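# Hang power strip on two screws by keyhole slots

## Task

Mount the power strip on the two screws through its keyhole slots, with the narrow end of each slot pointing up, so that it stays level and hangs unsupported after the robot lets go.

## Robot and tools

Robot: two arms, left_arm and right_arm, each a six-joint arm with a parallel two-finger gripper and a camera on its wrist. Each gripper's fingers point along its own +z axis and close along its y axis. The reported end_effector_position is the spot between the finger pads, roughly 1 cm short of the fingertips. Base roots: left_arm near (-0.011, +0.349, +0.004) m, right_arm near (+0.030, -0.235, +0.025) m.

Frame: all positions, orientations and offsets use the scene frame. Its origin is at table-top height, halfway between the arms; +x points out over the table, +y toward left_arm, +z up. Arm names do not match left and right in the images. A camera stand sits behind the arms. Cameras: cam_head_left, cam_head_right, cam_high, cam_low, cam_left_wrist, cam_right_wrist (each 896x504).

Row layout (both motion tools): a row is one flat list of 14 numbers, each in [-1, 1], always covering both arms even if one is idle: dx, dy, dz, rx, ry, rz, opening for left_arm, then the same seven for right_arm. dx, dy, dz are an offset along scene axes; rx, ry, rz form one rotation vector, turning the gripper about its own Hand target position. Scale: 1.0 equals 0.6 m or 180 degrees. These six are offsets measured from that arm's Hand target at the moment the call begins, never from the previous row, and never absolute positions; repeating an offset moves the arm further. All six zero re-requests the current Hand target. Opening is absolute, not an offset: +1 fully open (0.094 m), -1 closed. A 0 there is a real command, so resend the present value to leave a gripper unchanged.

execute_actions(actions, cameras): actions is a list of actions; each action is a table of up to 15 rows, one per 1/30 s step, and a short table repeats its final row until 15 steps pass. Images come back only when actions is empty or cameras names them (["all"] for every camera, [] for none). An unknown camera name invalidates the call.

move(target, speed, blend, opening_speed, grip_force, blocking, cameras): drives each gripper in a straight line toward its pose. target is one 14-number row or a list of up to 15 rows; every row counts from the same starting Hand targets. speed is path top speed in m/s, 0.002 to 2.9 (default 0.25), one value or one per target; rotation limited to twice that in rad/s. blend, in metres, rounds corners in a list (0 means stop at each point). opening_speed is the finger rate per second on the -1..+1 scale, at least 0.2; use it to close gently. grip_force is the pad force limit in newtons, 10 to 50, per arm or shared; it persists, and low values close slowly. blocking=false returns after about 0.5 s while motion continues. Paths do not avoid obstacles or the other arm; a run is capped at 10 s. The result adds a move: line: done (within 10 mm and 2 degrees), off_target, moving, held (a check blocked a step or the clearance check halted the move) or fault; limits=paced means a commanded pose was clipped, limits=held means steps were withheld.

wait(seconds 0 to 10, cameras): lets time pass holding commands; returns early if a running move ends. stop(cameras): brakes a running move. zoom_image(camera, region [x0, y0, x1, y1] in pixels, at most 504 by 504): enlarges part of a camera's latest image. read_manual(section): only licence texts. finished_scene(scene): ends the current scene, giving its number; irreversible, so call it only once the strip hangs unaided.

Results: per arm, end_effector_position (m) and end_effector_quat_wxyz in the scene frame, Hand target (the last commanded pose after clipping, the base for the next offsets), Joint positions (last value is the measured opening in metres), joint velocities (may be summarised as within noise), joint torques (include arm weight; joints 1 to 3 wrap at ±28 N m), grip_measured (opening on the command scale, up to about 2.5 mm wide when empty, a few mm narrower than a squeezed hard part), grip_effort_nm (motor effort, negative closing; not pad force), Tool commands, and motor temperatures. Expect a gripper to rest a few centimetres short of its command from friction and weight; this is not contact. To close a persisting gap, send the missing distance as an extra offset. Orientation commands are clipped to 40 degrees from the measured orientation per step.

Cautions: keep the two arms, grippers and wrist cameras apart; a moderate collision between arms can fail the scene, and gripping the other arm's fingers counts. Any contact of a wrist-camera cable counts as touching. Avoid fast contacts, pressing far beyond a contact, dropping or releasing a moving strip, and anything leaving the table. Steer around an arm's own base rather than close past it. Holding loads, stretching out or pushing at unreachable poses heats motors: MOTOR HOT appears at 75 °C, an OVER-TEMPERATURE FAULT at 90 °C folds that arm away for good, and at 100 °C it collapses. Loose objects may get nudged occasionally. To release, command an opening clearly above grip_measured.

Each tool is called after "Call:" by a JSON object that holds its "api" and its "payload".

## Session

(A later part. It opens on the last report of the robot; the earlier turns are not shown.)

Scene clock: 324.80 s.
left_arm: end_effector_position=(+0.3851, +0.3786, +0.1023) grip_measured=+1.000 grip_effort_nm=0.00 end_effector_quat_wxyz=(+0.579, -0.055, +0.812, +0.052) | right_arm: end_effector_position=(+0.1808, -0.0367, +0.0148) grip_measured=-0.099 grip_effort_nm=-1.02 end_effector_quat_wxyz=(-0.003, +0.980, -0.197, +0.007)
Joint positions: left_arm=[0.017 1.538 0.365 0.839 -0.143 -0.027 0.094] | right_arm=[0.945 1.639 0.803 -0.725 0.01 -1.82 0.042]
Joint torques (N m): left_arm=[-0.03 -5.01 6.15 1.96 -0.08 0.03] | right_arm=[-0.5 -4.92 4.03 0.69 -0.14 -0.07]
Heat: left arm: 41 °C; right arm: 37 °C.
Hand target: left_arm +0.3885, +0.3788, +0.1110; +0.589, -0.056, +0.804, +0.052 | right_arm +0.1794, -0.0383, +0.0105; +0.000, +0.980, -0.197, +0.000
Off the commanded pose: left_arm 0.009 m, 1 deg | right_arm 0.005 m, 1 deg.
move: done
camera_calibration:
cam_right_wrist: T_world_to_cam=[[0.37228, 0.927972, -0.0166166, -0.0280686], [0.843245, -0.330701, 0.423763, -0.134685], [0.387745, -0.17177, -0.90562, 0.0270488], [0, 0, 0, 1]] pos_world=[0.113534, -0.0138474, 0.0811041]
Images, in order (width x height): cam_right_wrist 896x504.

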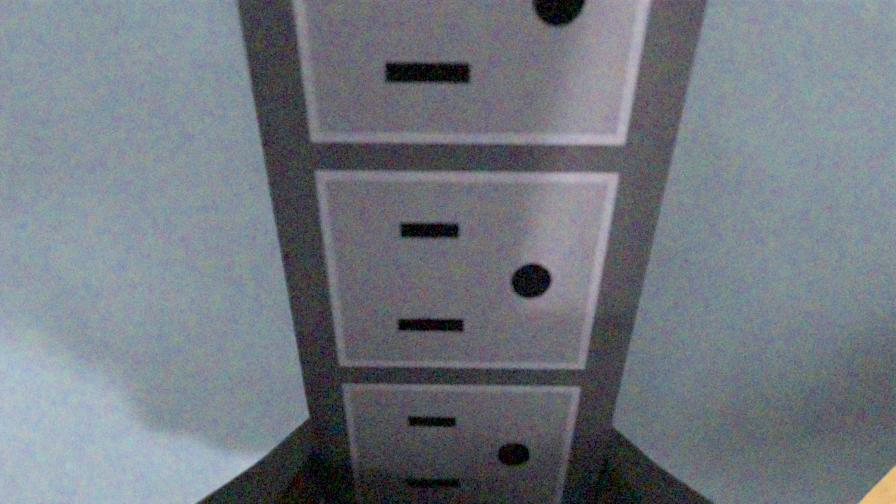

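Call:
{"api": "move", "payload": {"target": [[0,0,0,0,0,0,1, 0.0177,-0.0528,0.199,0,0,-0.02,-0.2],[0,0,0,0,0,0,1, 0.1677,-0.3028,0.33,0,0,-0.3222,-0.2]], "speed": [0.15,0.25], "blend": [0.02,0], "cameras": ["cam_high","cam_head_right","cam_right_wrist"]}}

Scene clock: 337.23 s.
left_arm: end_effector_position=(+0.3851, +0.3786, +0.1023) grip_measured=+1.000 grip_effort_nm=0.01 end_effector_quat_wxyz=(+0.579, -0.055, +0.812, +0.052) | right_arm: end_effector_position=(+0.2921, -0.2118, +0.2014) grip_measured=-0.099 grip_effort_nm=-1.03 end_effector_quat_wxyz=(-0.024, +0.783, -0.621, +0.012)
Joint positions: left_arm=[0.017 1.538 0.365 0.839 -0.143 -0.027 0.094] | right_arm=[0.093 1.504 1.442 -1.459 -0.018 -1.727 0.042]
Joint torques (N m): left_arm=[-0.03 -5.04 6.13 1.97 -0.08 0.03] | right_arm=[-1.09 -5.12 8.5 -0.16 0.17 0.58]
Heat: left arm: 41 °C; right arm: 36 °C.
Hand target: left_arm +0.3885, +0.3788, +0.1110; +0.589, -0.056, +0.804, +0.052 | right_arm +0.2801, -0.2200, +0.2085; +0.000, +0.762, -0.648, +0.001
Off the commanded pose: left_arm 0.009 m, 1 deg | right_arm 0.016 m, 5 deg.
move: off_target (right_arm)
camera_calibration:
cam_right_wrist: T_world_to_cam=[[0.969441, 0.243684, 0.0283091, -0.232318], [0.211849, -0.889759, 0.404287, -0.295632], [0.123707, -0.385936, -0.914194, 0.156233], [0, 0, 0, 1]] pos_world=[0.268521, -0.146134, 0.268924]
Images, in order (width x height): cam_head_right 896x504, cam_high 896x504, cam_right_wrist 896x504.

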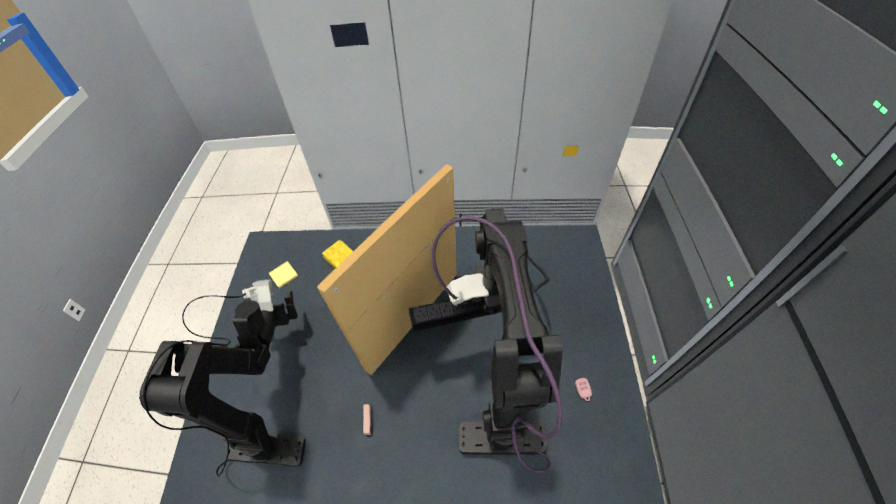

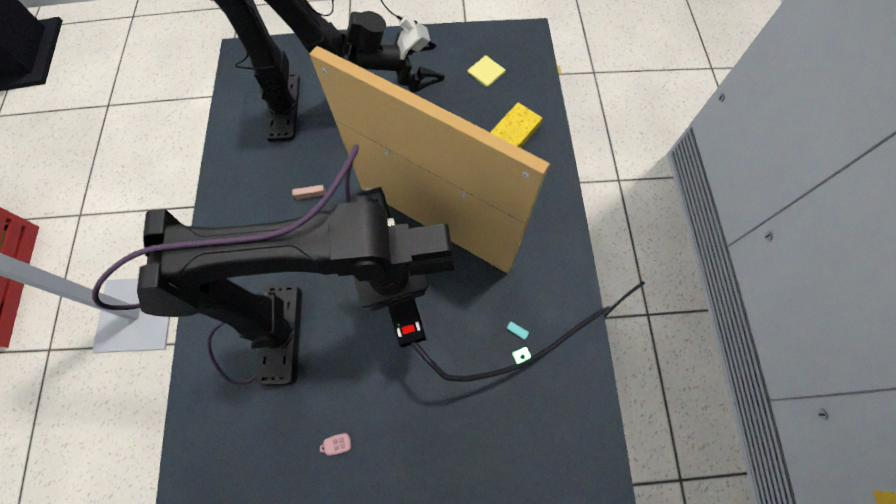

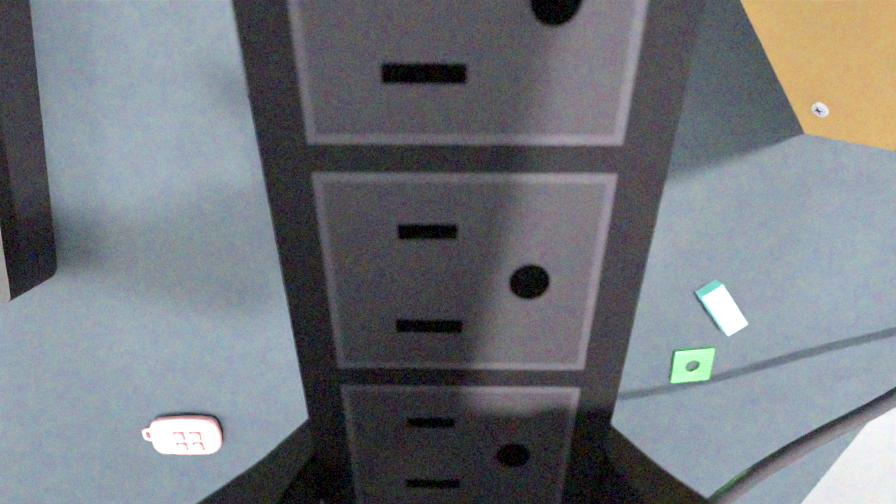

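Call:
{"api": "move", "payload": {"target": [[0,0,0,0,0,0,1, 0.05,-0.0333,0.025,0,0,-0.494,-0.2]], "speed": [0.35], "cameras": ["cam_high","cam_head_right","cam_right_wrist"]}}

Scene clock: 341.87 s.
left_arm: end_effector_position=(+0.3851, +0.3786, +0.1023) grip_measured=+1.000 grip_effort_nm=0.00 end_effector_quat_wxyz=(+0.579, -0.055, +0.812, +0.052) | right_arm: end_effector_position=(+0.3280, -0.2345, +0.2200) grip_measured=-0.099 grip_effort_nm=-1.03 end_effector_quat_wxyz=(+0.045, -0.107, +0.993, +0.002)
Joint positions: left_arm=[0.017 1.538 0.365 0.839 -0.143 -0.027 0.094] | right_arm=[0.01 1.615 1.624 -1.492 -0.015 -0.224 0.042]
Joint torques (N m): left_arm=[-0.03 -5.01 6.15 1.96 -0.08 0.03] | right_arm=[-0.8 -6.22 7.73 -0.2 0.08 0.26]
Heat: left arm: 41 °C; right arm: 37 °C.
Hand target: left_arm +0.3885, +0.3788, +0.1110; +0.589, -0.056, +0.804, +0.052 | right_arm +0.3101, -0.2400, +0.2235; -0.001, -0.090, +0.996, +0.000
Off the commanded pose: left_arm 0.009 m, 1 deg | right_arm 0.019 m, 6 deg.
joint sent to its limit (right arm) — joint 4 (wrist pitch), lower limit. The joint targets still meet the commanded pose.
move: off_target (right_arm)
camera_calibration:
cam_right_wrist: T_world_to_cam=[[0.230497, -0.972911, -0.0177318, -0.294947], [-0.917345, -0.223339, 0.329541, 0.212088], [-0.324575, -0.0596922, -0.943975, 0.390154], [0, 0, 0, 1]] pos_world=[0.389177, -0.216301, 0.293173]
Images, in order (width x height): cam_head_right 896x504, cam_high 896x504, cam_right_wrist 896x504.

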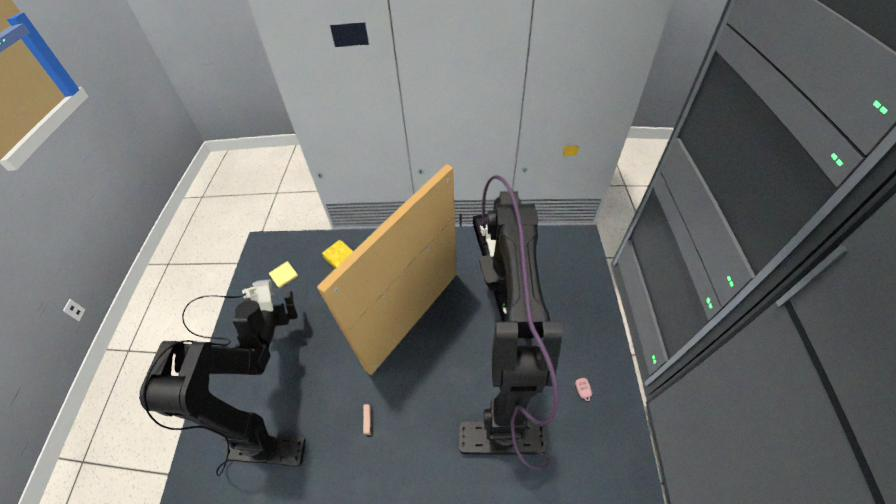

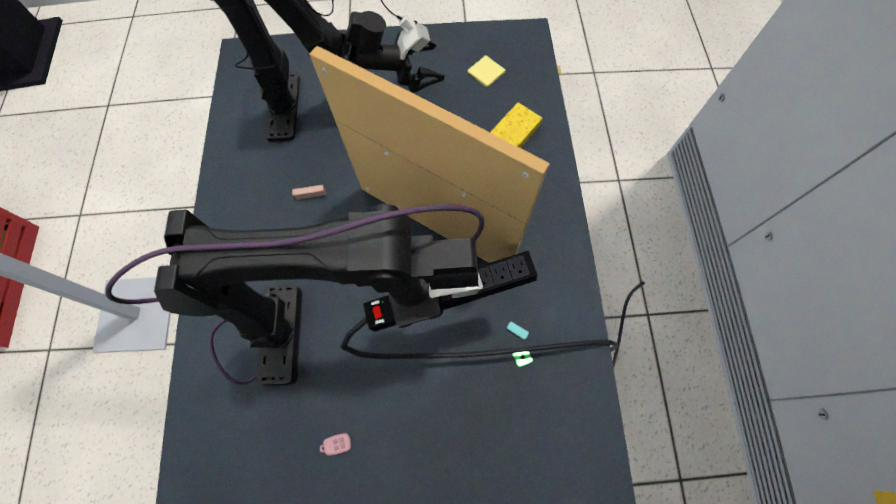

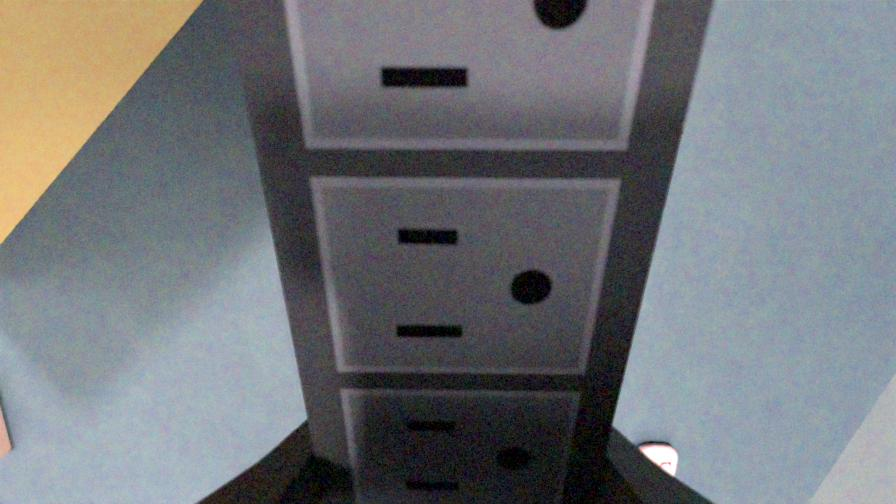

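Call:
{"api": "execute_actions", "payload": {"actions": [], "cameras": ["cam_low","cam_head_left"]}}

Call:
{"api": "zoom_image", "payload": {"camera": "cam_low", "region": [270, 220, 450, 504]}}

Scene clock: 343.27 s.
left_arm: end_effector_position=(+0.3851, +0.3786, +0.1023) grip_measured=+1.000 grip_effort_nm=0.01 end_effector_quat_wxyz=(+0.579, -0.055, +0.812, +0.052) | right_arm: end_effector_position=(+0.3280, -0.2345, +0.2200) grip_measured=-0.099 grip_effort_nm=-1.03 end_effector_quat_wxyz=(+0.045, -0.107, +0.993, +0.002)
Joint positions: left_arm=[0.017 1.538 0.365 0.839 -0.143 -0.027 0.094] | right_arm=[0.01 1.615 1.624 -1.492 -0.015 -0.223 0.042]
Joint velocities: within noise
Joint torques (N m): left_arm=[-0.02 -5.03 6.15 1.96 -0.08 0.03] | right_arm=[-0.87 -6.32 7.66 -0.19 0.12 0.29]
Motor temperatures (°C): left_arm=[26 29 41 41 27 27 26] | right_arm=[28 30 37 31 27 26 25]
Heat: left arm: 41 °C; right arm: 37 °C.
Hand target: left_arm +0.3885, +0.3788, +0.1110; +0.589, -0.056, +0.804, +0.052 | right_arm +0.3101, -0.2400, +0.2235; -0.001, -0.090, +0.996, +0.000
Tool commands: left_gripper/opening=+1.0 right_gripper/opening=-0.2
Off the commanded pose: left_arm 0.009 m, 1 deg | right_arm 0.019 m, 6 deg.
Images, in order (width x height): cam_head_left 896x504, cam_low 896x504.

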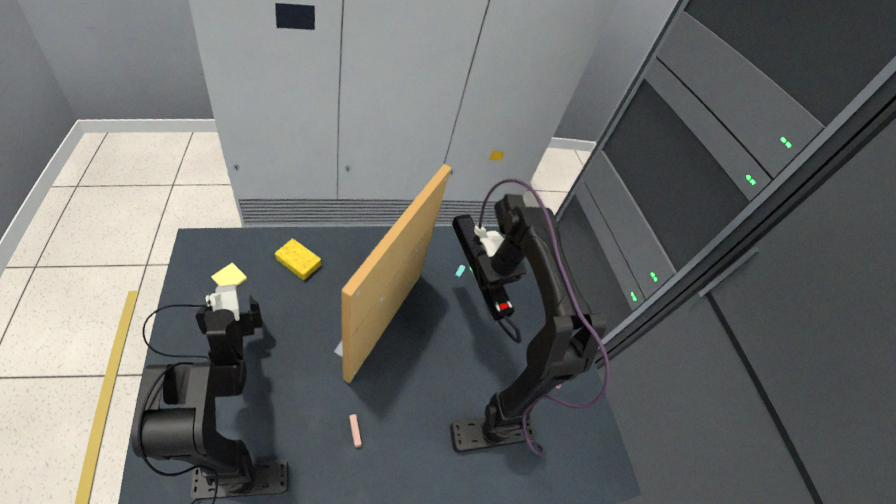

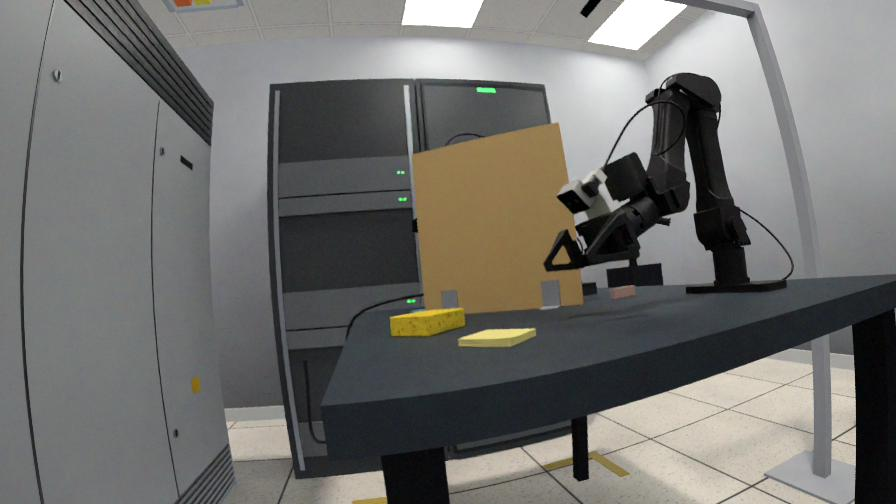

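Scaled by 1.775 from the camera's 896x504 image, which has a finer 1280x720 frame.

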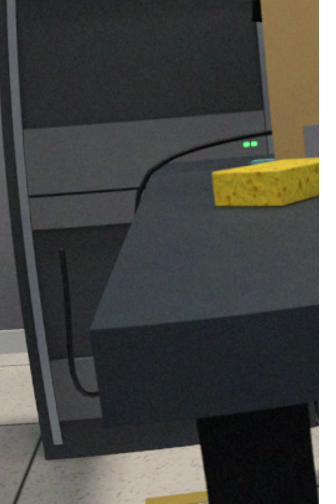

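Call:
{"api": "move", "payload": {"target": [[0,0,0,0,0,0,1, -0.0168,0.0833,0.0442,0.0832,0.0075,-0.0572,-0.2],[0,0,0,0,0,0,1, -0.0502,0.2167,0.1108,0.2518,-0.0103,-0.1334,-0.2]], "speed": [0.25,0.25], "blend": [0.03,0], "cameras": ["cam_high","cam_head_right","cam_right_wrist","cam_head_left"]}}

Scene clock: 350.80 s.
left_arm: end_effector_position=(+0.3851, +0.3786, +0.1023) grip_measured=+1.000 grip_effort_nm=0.00 end_effector_quat_wxyz=(+0.579, -0.055, +0.812, +0.052) | right_arm: end_effector_position=(+0.3022, -0.1266, +0.2764) grip_measured=-0.099 grip_effort_nm=-1.03 end_effector_quat_wxyz=(+0.076, +0.118, +0.930, +0.339)
Joint positions: left_arm=[0.017 1.538 0.365 0.839 -0.143 -0.027 0.094] | right_arm=[0.008 1.393 1.465 -1.368 -0.663 0.336 0.042]
Joint torques (N m): left_arm=[-0.02 -5.03 6.13 1.96 -0.08 0.03] | right_arm=[1.2 -7.88 4.9 0.42 -1.2 0.28]
Heat: left arm: 41 °C; right arm: 37 °C.
Hand target: left_arm +0.3885, +0.3788, +0.1110; +0.589, -0.056, +0.804, +0.052 | right_arm +0.2800, -0.1100, +0.2899; +0.049, +0.121, +0.916, +0.380
Off the commanded pose: left_arm 0.009 m, 1 deg | right_arm 0.031 m, 6 deg.
move: off_target (right_arm)
camera_calibration:
cam_right_wrist: T_world_to_cam=[[-0.147635, -0.731457, -0.665713, 0.140956], [-0.970153, -0.0238179, 0.24132, 0.259638], [-0.192371, 0.681471, -0.706109, 0.429558], [0, 0, 0, 1]] pos_world=[0.355333, -0.183444, 0.334495]
Images, in order (width x height): cam_head_left 896x504, cam_head_right 896x504, cam_high 896x504, cam_right_wrist 896x504.

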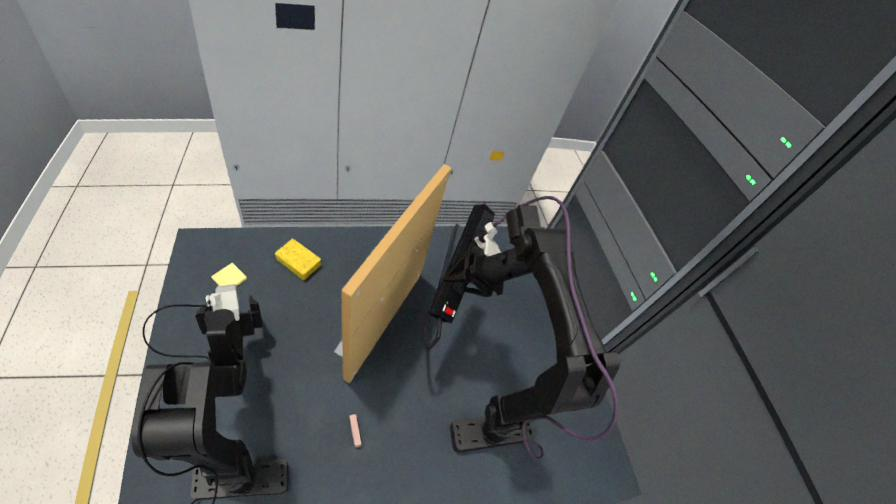

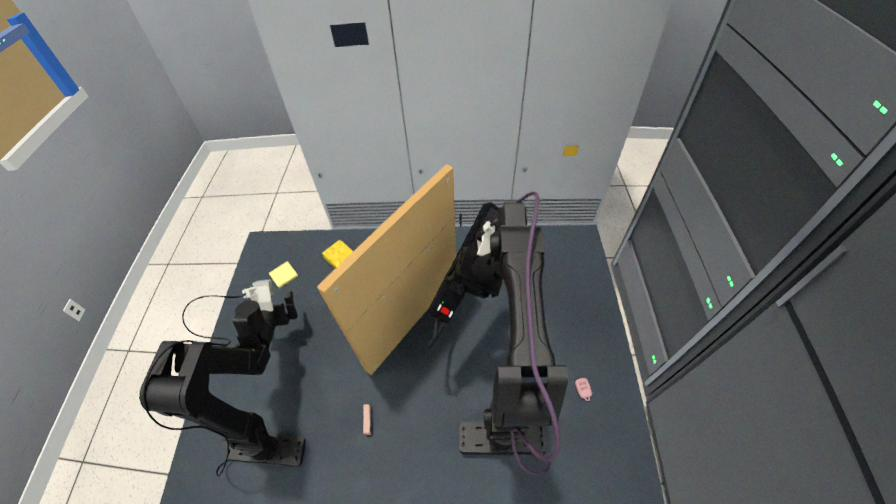

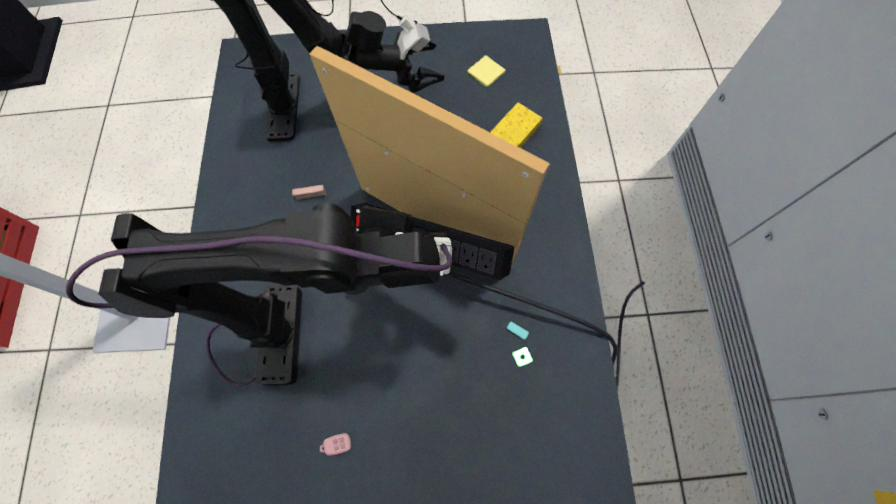

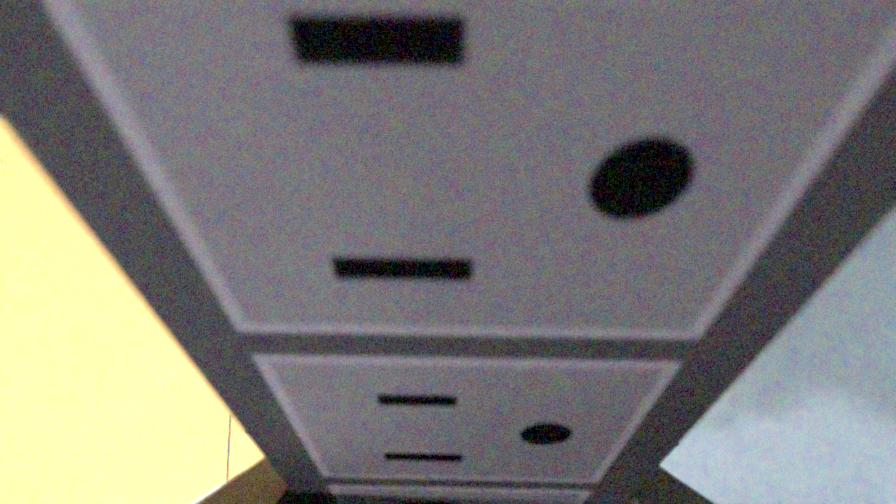

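Call:
{"api": "move", "payload": {"target": [[0,0,0,0,0,0,1, -0.0333,0.1,0.0667,0.19,-0.08,-0.01,-0.2]], "speed": [0.2], "cameras": ["cam_high","cam_head_right","cam_right_wrist","cam_head_left"]}}

Scene clock: 356.17 s.
left_arm: end_effector_position=(+0.3851, +0.3786, +0.1023) grip_measured=+1.000 grip_effort_nm=0.01 end_effector_quat_wxyz=(+0.579, -0.055, +0.812, +0.052) | right_arm: end_effector_position=(+0.2731, -0.0564, +0.3156) grip_measured=-0.099 grip_effort_nm=-1.03 end_effector_quat_wxyz=(+0.134, +0.127, +0.760, +0.623)
Joint positions: left_arm=[0.017 1.538 0.365 0.839 -0.143 -0.027 0.094] | right_arm=[0.094 0.933 0.781 -0.263 -1.085 1.154 0.042]
Joint torques (N m): left_arm=[-0.03 -5.03 6.13 1.96 -0.08 0.03] | right_arm=[1.09 -4.12 6.41 2.07 -0.73 0.23]
Heat: left arm: 41 °C; right arm: 37 °C.
Hand target: left_arm +0.3885, +0.3788, +0.1110; +0.589, -0.056, +0.804, +0.052 | right_arm +0.2599, -0.0499, +0.3300; +0.130, +0.096, +0.749, +0.643
Off the commanded pose: left_arm 0.009 m, 1 deg | right_arm 0.020 m, 4 deg.
move: off_target (right_arm)
camera_calibration:
cam_right_wrist: T_world_to_cam=[[-0.00240377, -0.175346, -0.984504, 0.306343], [-0.998464, -0.0540658, 0.0120673, 0.301907], [-0.0553439, 0.983021, -0.174947, 0.215769], [0, 0, 0, 1]] pos_world=[0.314121, -0.142067, 0.335701]
Images, in order (width x height): cam_head_left 896x504, cam_head_right 896x504, cam_high 896x504, cam_right_wrist 896x504.

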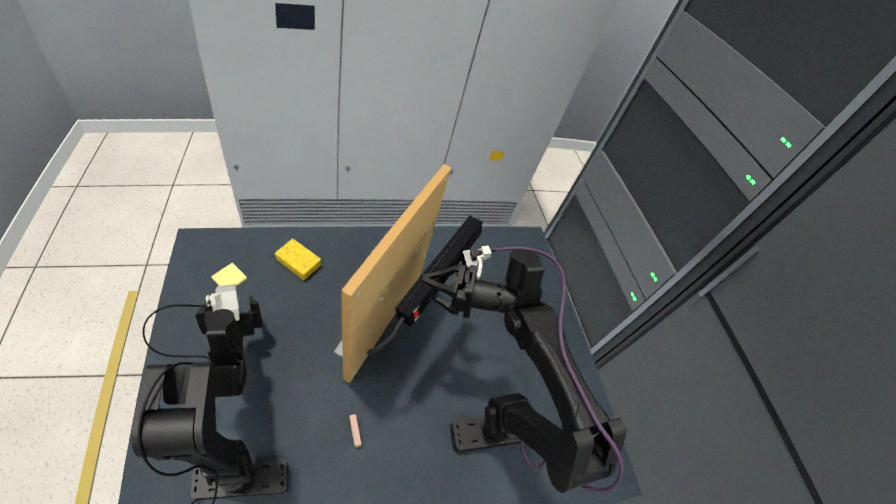

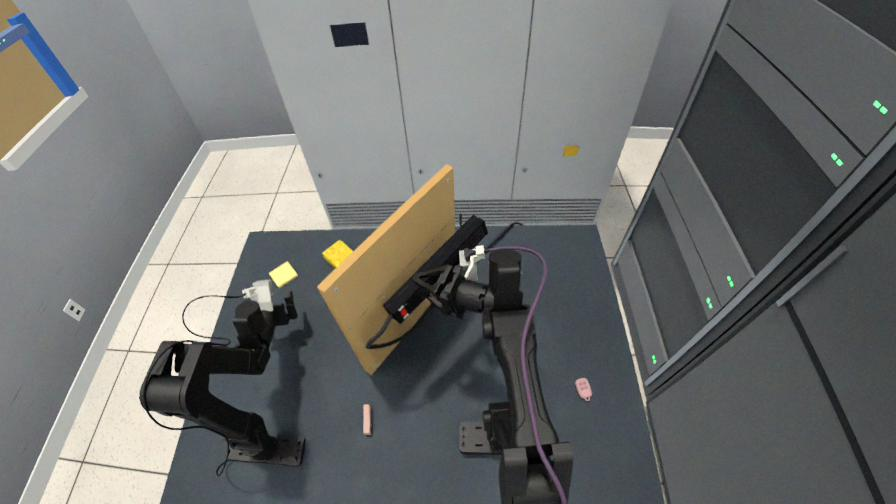

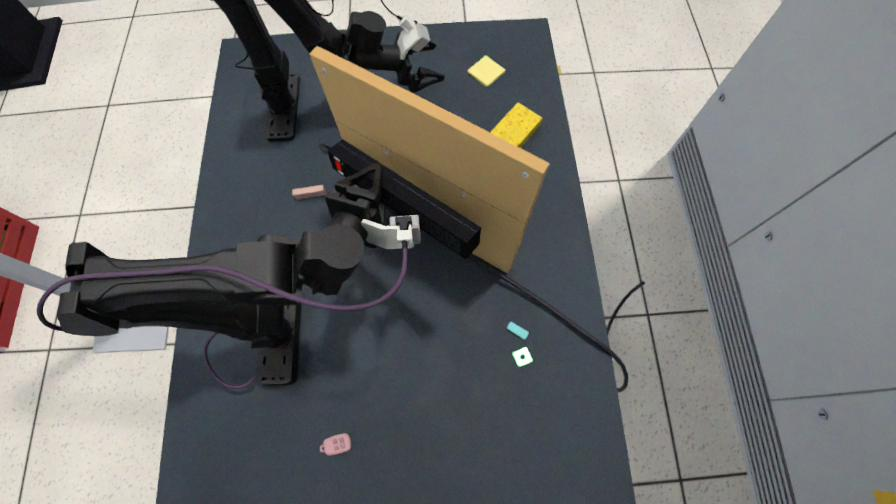

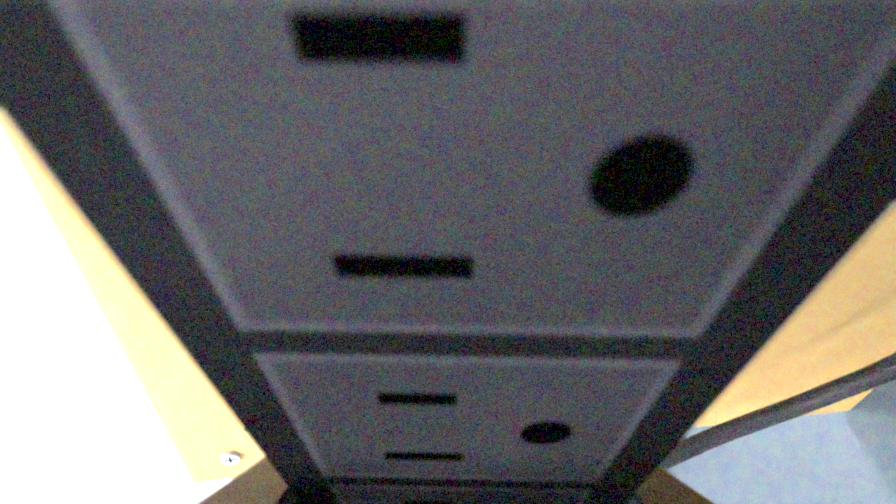

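Call:
{"api": "zoom_image", "payload": {"camera": "cam_high", "region": [300, 110, 520, 280]}}

Call:
{"api": "zoom_image", "payload": {"camera": "cam_head_right", "region": [340, 190, 520, 370]}}

Call:
{"api": "zoom_image", "payload": {"camera": "cam_head_left", "region": [340, 190, 520, 370]}}

Scaled by 2.291 from the camera's 896x504 image, which has a finer 1280x720 frame.

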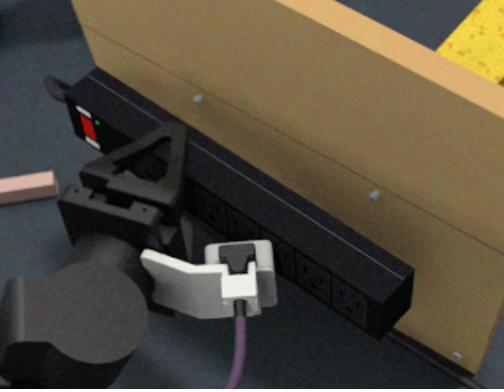

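Scaled by 2.800 from the camera's 896x504 image, which has a finer 1280x720 frame.

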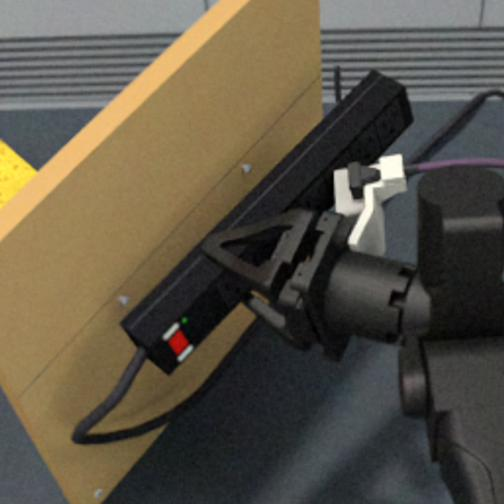

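Scaled by 2.800 from the camera's 896x504 image, which has a finer 1280x720 frame.

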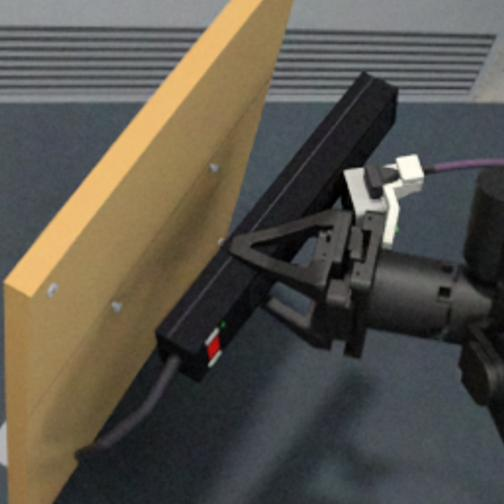

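Call:
{"api": "zoom_image", "payload": {"camera": "cam_high", "region": [315, 130, 400, 180]}}

Call:
{"api": "zoom_image", "payload": {"camera": "cam_high", "region": [430, 175, 515, 265]}}

Call:
{"api": "zoom_image", "payload": {"camera": "cam_head_right", "region": [370, 280, 430, 330]}}

Call:
{"api": "zoom_image", "payload": {"camera": "cam_head_right", "region": [415, 205, 495, 265]}}

Call:
{"api": "zoom_image", "payload": {"camera": "cam_head_left", "region": [370, 280, 430, 330]}}

Call:
{"api": "zoom_image", "payload": {"camera": "cam_head_left", "region": [405, 205, 490, 265]}}

Scaled by 5.929 from the camera's 896x504 image, which has a finer 1280x720 frame.

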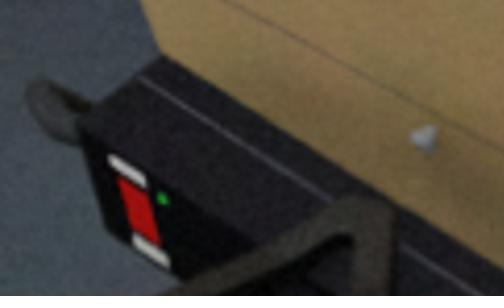

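Scaled by 5.600 from the camera's 896x504 image, which has a finer 1280x720 frame.

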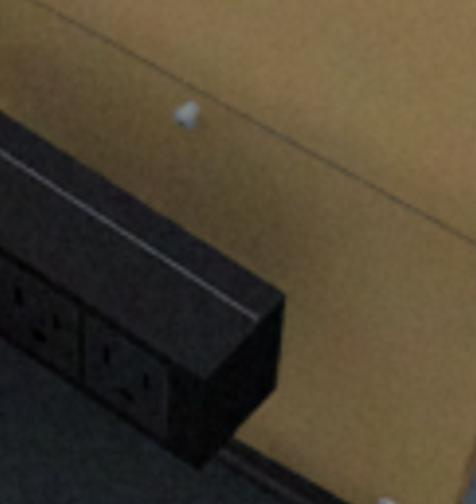

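Scaled by 8.400 from the camera's 896x504 image, which has a finer 1280x720 frame.

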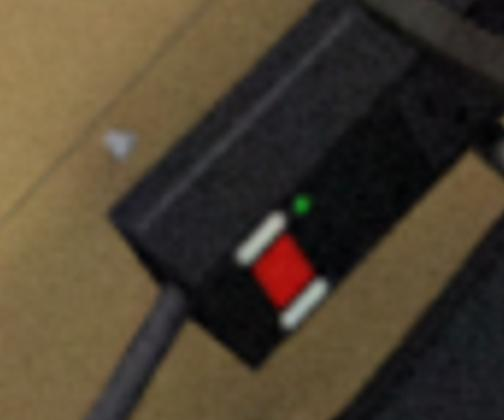

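Scaled by 6.300 from the camera's 896x504 image, which has a finer 1280x720 frame.

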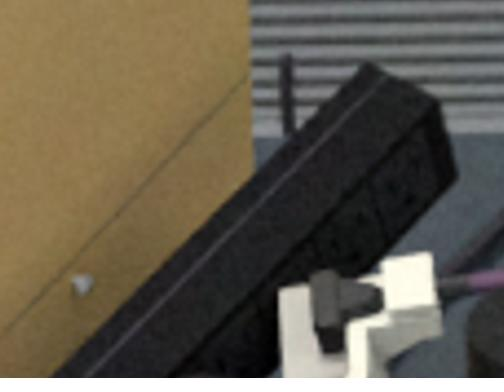

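Scaled by 8.400 from the camera's 896x504 image, which has a finer 1280x720 frame.

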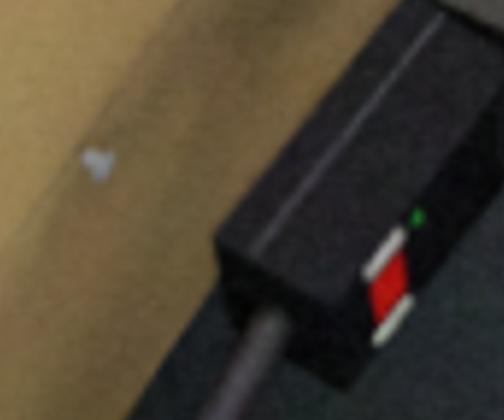

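Scaled by 5.929 from the camera's 896x504 image, which has a finer 1280x720 frame.

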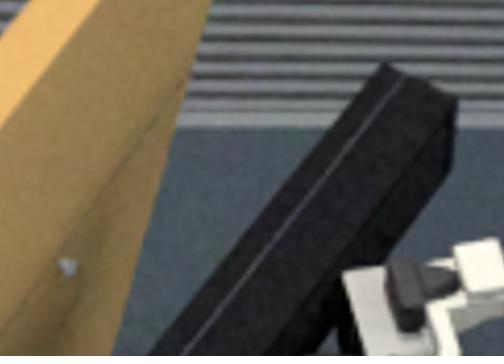

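Call:
{"api": "move", "payload": {"target": [[0,0,0,0,0,0,1, -0.034,0.0242,0.1167,0.0564,-0.0205,0.035,-0.2]], "speed": [0.12], "cameras": ["cam_high","cam_head_right","cam_low","cam_head_left"]}}

Scene clock: 372.47 s.
left_arm: end_effector_position=(+0.3851, +0.3786, +0.1023) grip_measured=+1.000 grip_effort_nm=0.00 end_effector_quat_wxyz=(+0.579, -0.055, +0.812, +0.052) | right_arm: end_effector_position=(+0.2534, -0.0387, +0.3877) grip_measured=-0.099 grip_effort_nm=-1.03 end_effector_quat_wxyz=(+0.109, +0.076, +0.696, +0.706)
Joint positions: left_arm=[0.017 1.538 0.365 0.839 -0.143 -0.027 0.094] | right_arm=[0.141 0.906 0.781 0.178 -1.187 1.576 0.042]
Joint torques (N m): left_arm=[-0.03 -5.03 6.13 1.96 -0.08 0.03] | right_arm=[1.18 -3.07 6.83 2.13 -0.3 0.25]
Heat: left arm: 41 °C; right arm: 37 °C.
Hand target: left_arm +0.3885, +0.3788, +0.1110; +0.589, -0.056, +0.804, +0.052 | right_arm +0.2395, -0.0354, +0.4000; +0.110, +0.045, +0.689, +0.715
Off the commanded pose: left_arm 0.009 m, 1 deg | right_arm 0.019 m, 4 deg.
move: off_target (right_arm)
Images, in order (width x height): cam_head_left 896x504, cam_head_right 896x504, cam_high 896x504, cam_low 896x504.

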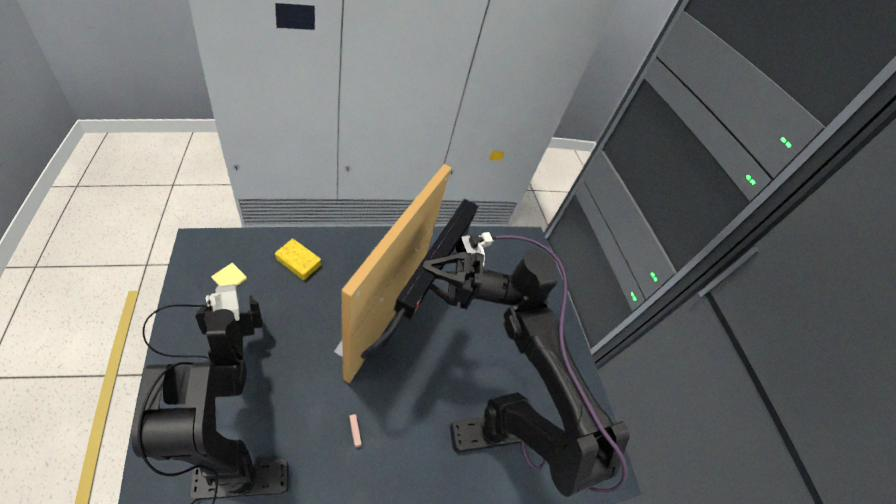

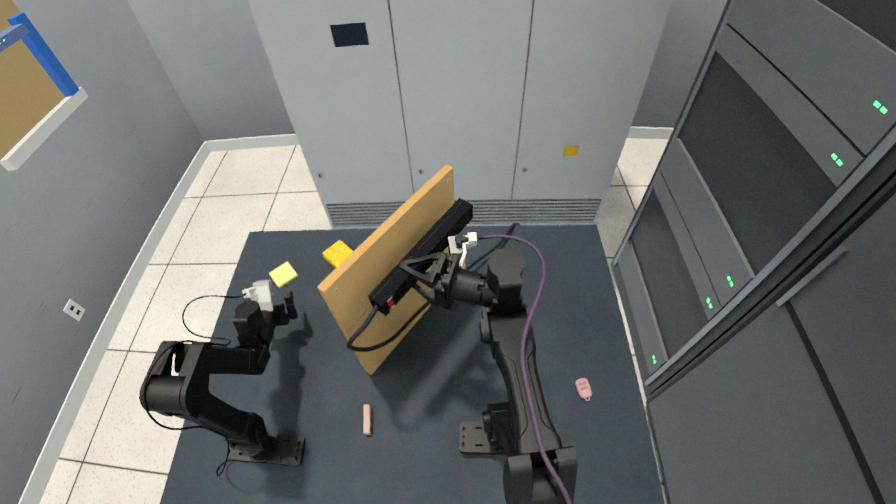

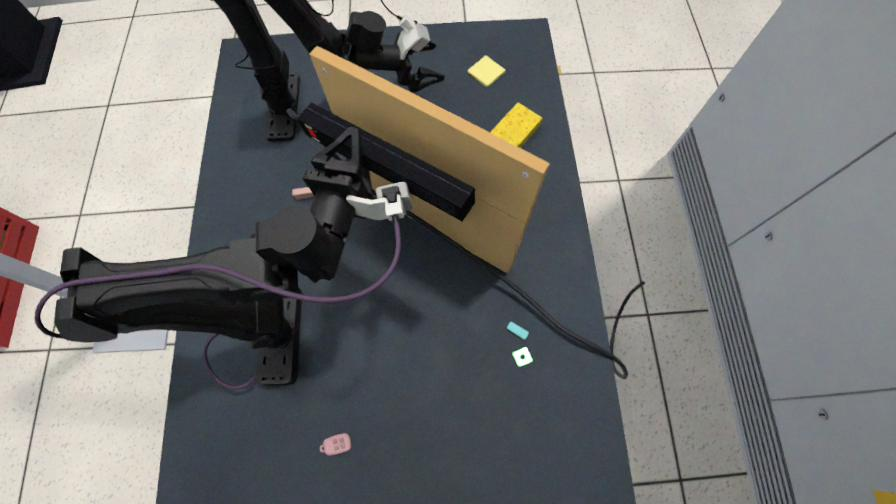

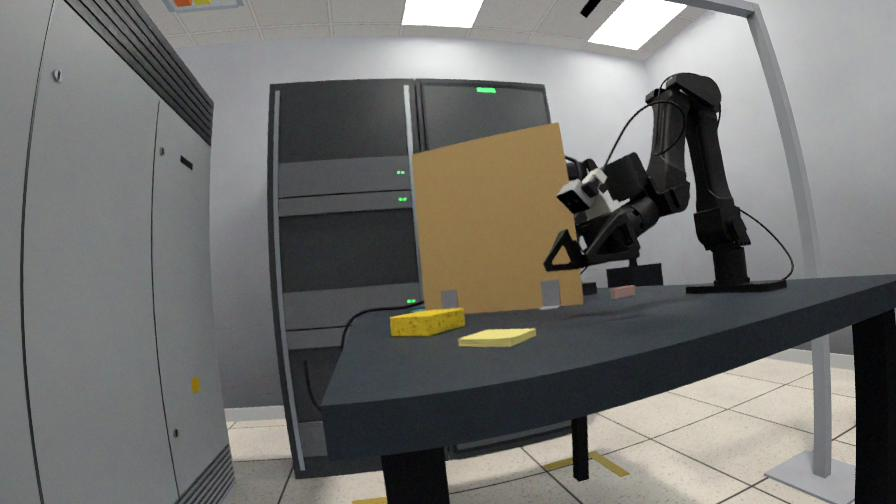

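Call:
{"api": "move", "payload": {"target": [[0,0,0,0,0,0,1, 0.0525,0.0418,-0.2133,0,0,0,-0.2]], "speed": [0.15], "cameras": ["cam_high","cam_head_right","cam_head_left"]}}

Call:
{"api": "zoom_image", "payload": {"camera": "cam_head_right", "region": [340, 190, 520, 370]}}

Call:
{"api": "zoom_image", "payload": {"camera": "cam_head_left", "region": [340, 190, 520, 370]}}

Call:
{"api": "zoom_image", "payload": {"camera": "cam_high", "region": [300, 110, 520, 280]}}

Scene clock: 376.80 s.
left_arm: end_effector_position=(+0.3851, +0.3786, +0.1023) grip_measured=+1.000 grip_effort_nm=0.00 end_effector_quat_wxyz=(+0.579, -0.055, +0.812, +0.052) | right_arm: end_effector_position=(+0.2761, -0.0132, +0.2648) grip_measured=-0.099 grip_effort_nm=-1.03 end_effector_quat_wxyz=(+0.104, +0.066, +0.696, +0.707)
Joint positions: left_arm=[0.017 1.538 0.365 0.839 -0.143 -0.027 0.094] | right_arm=[0.242 1.193 0.405 0.836 -1.107 1.561 0.042]
Joint torques (N m): left_arm=[-0.02 -5.03 6.15 1.97 -0.08 0.03] | right_arm=[0.98 -2.86 5.42 2.24 -0.13 0.2]
Heat: left arm: 41 °C; right arm: 37 °C.
Hand target: left_arm +0.3885, +0.3788, +0.1110; +0.589, -0.056, +0.804, +0.052 | right_arm +0.2711, -0.0103, +0.2721; +0.110, +0.045, +0.689, +0.715
Off the commanded pose: left_arm 0.009 m, 1 deg | right_arm 0.009 m, 3 deg.
move: off_target (right_arm)
Images, in order (width x height): cam_head_left 896x504, cam_head_right 896x504, cam_high 896x504.

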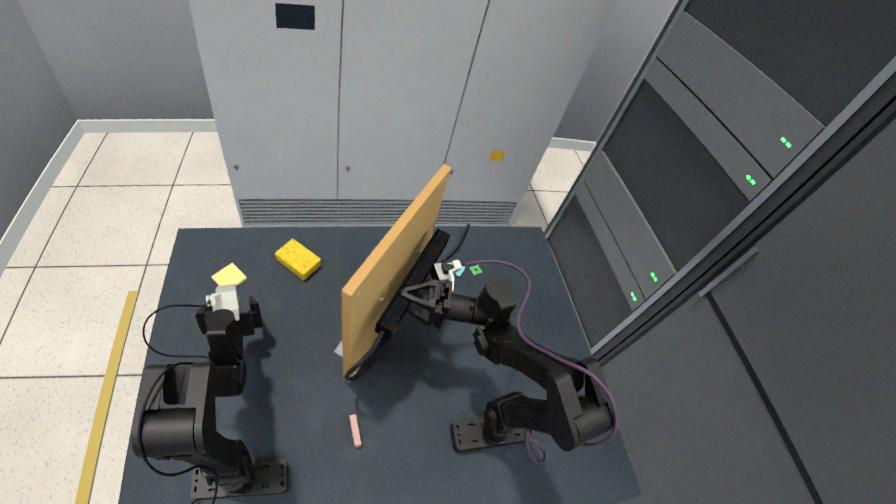

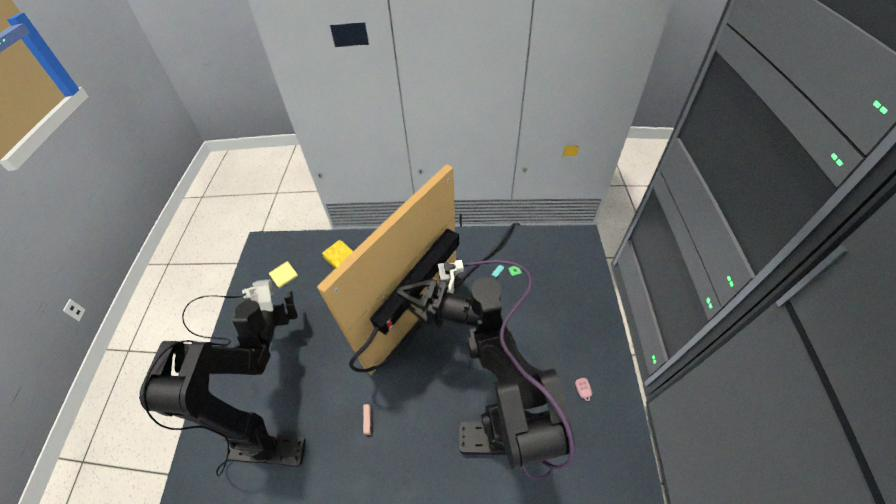

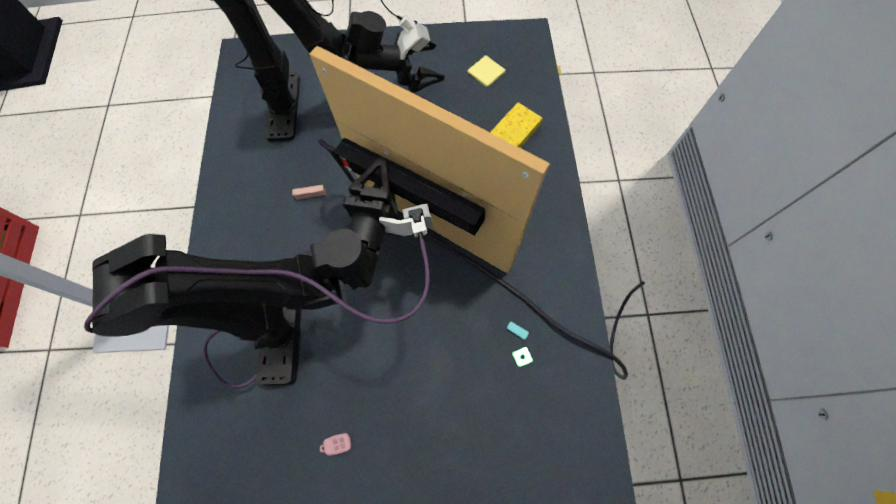

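Scaled by 2.800 from the camera's 896x504 image, which has a finer 1280x720 frame.

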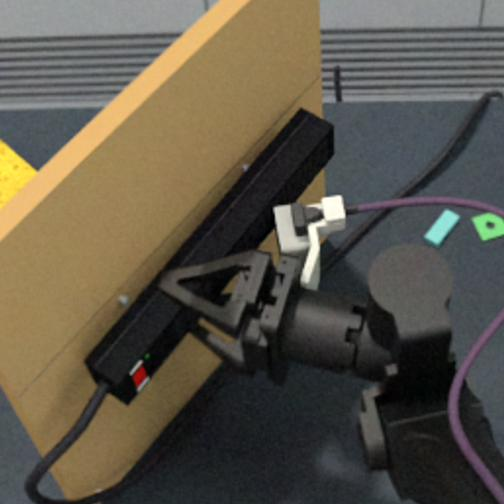

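Scaled by 2.800 from the camera's 896x504 image, which has a finer 1280x720 frame.

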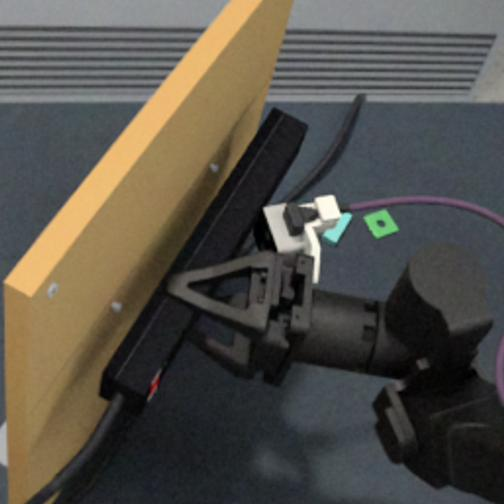

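Scaled by 2.291 from the camera's 896x504 image, which has a finer 1280x720 frame.

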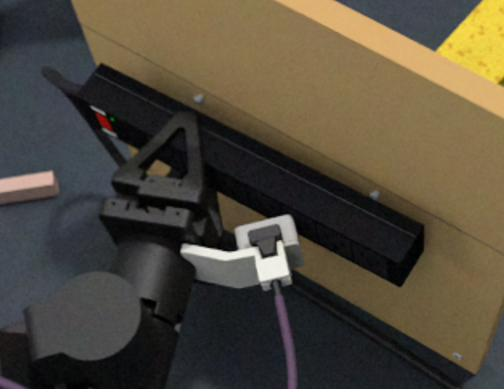

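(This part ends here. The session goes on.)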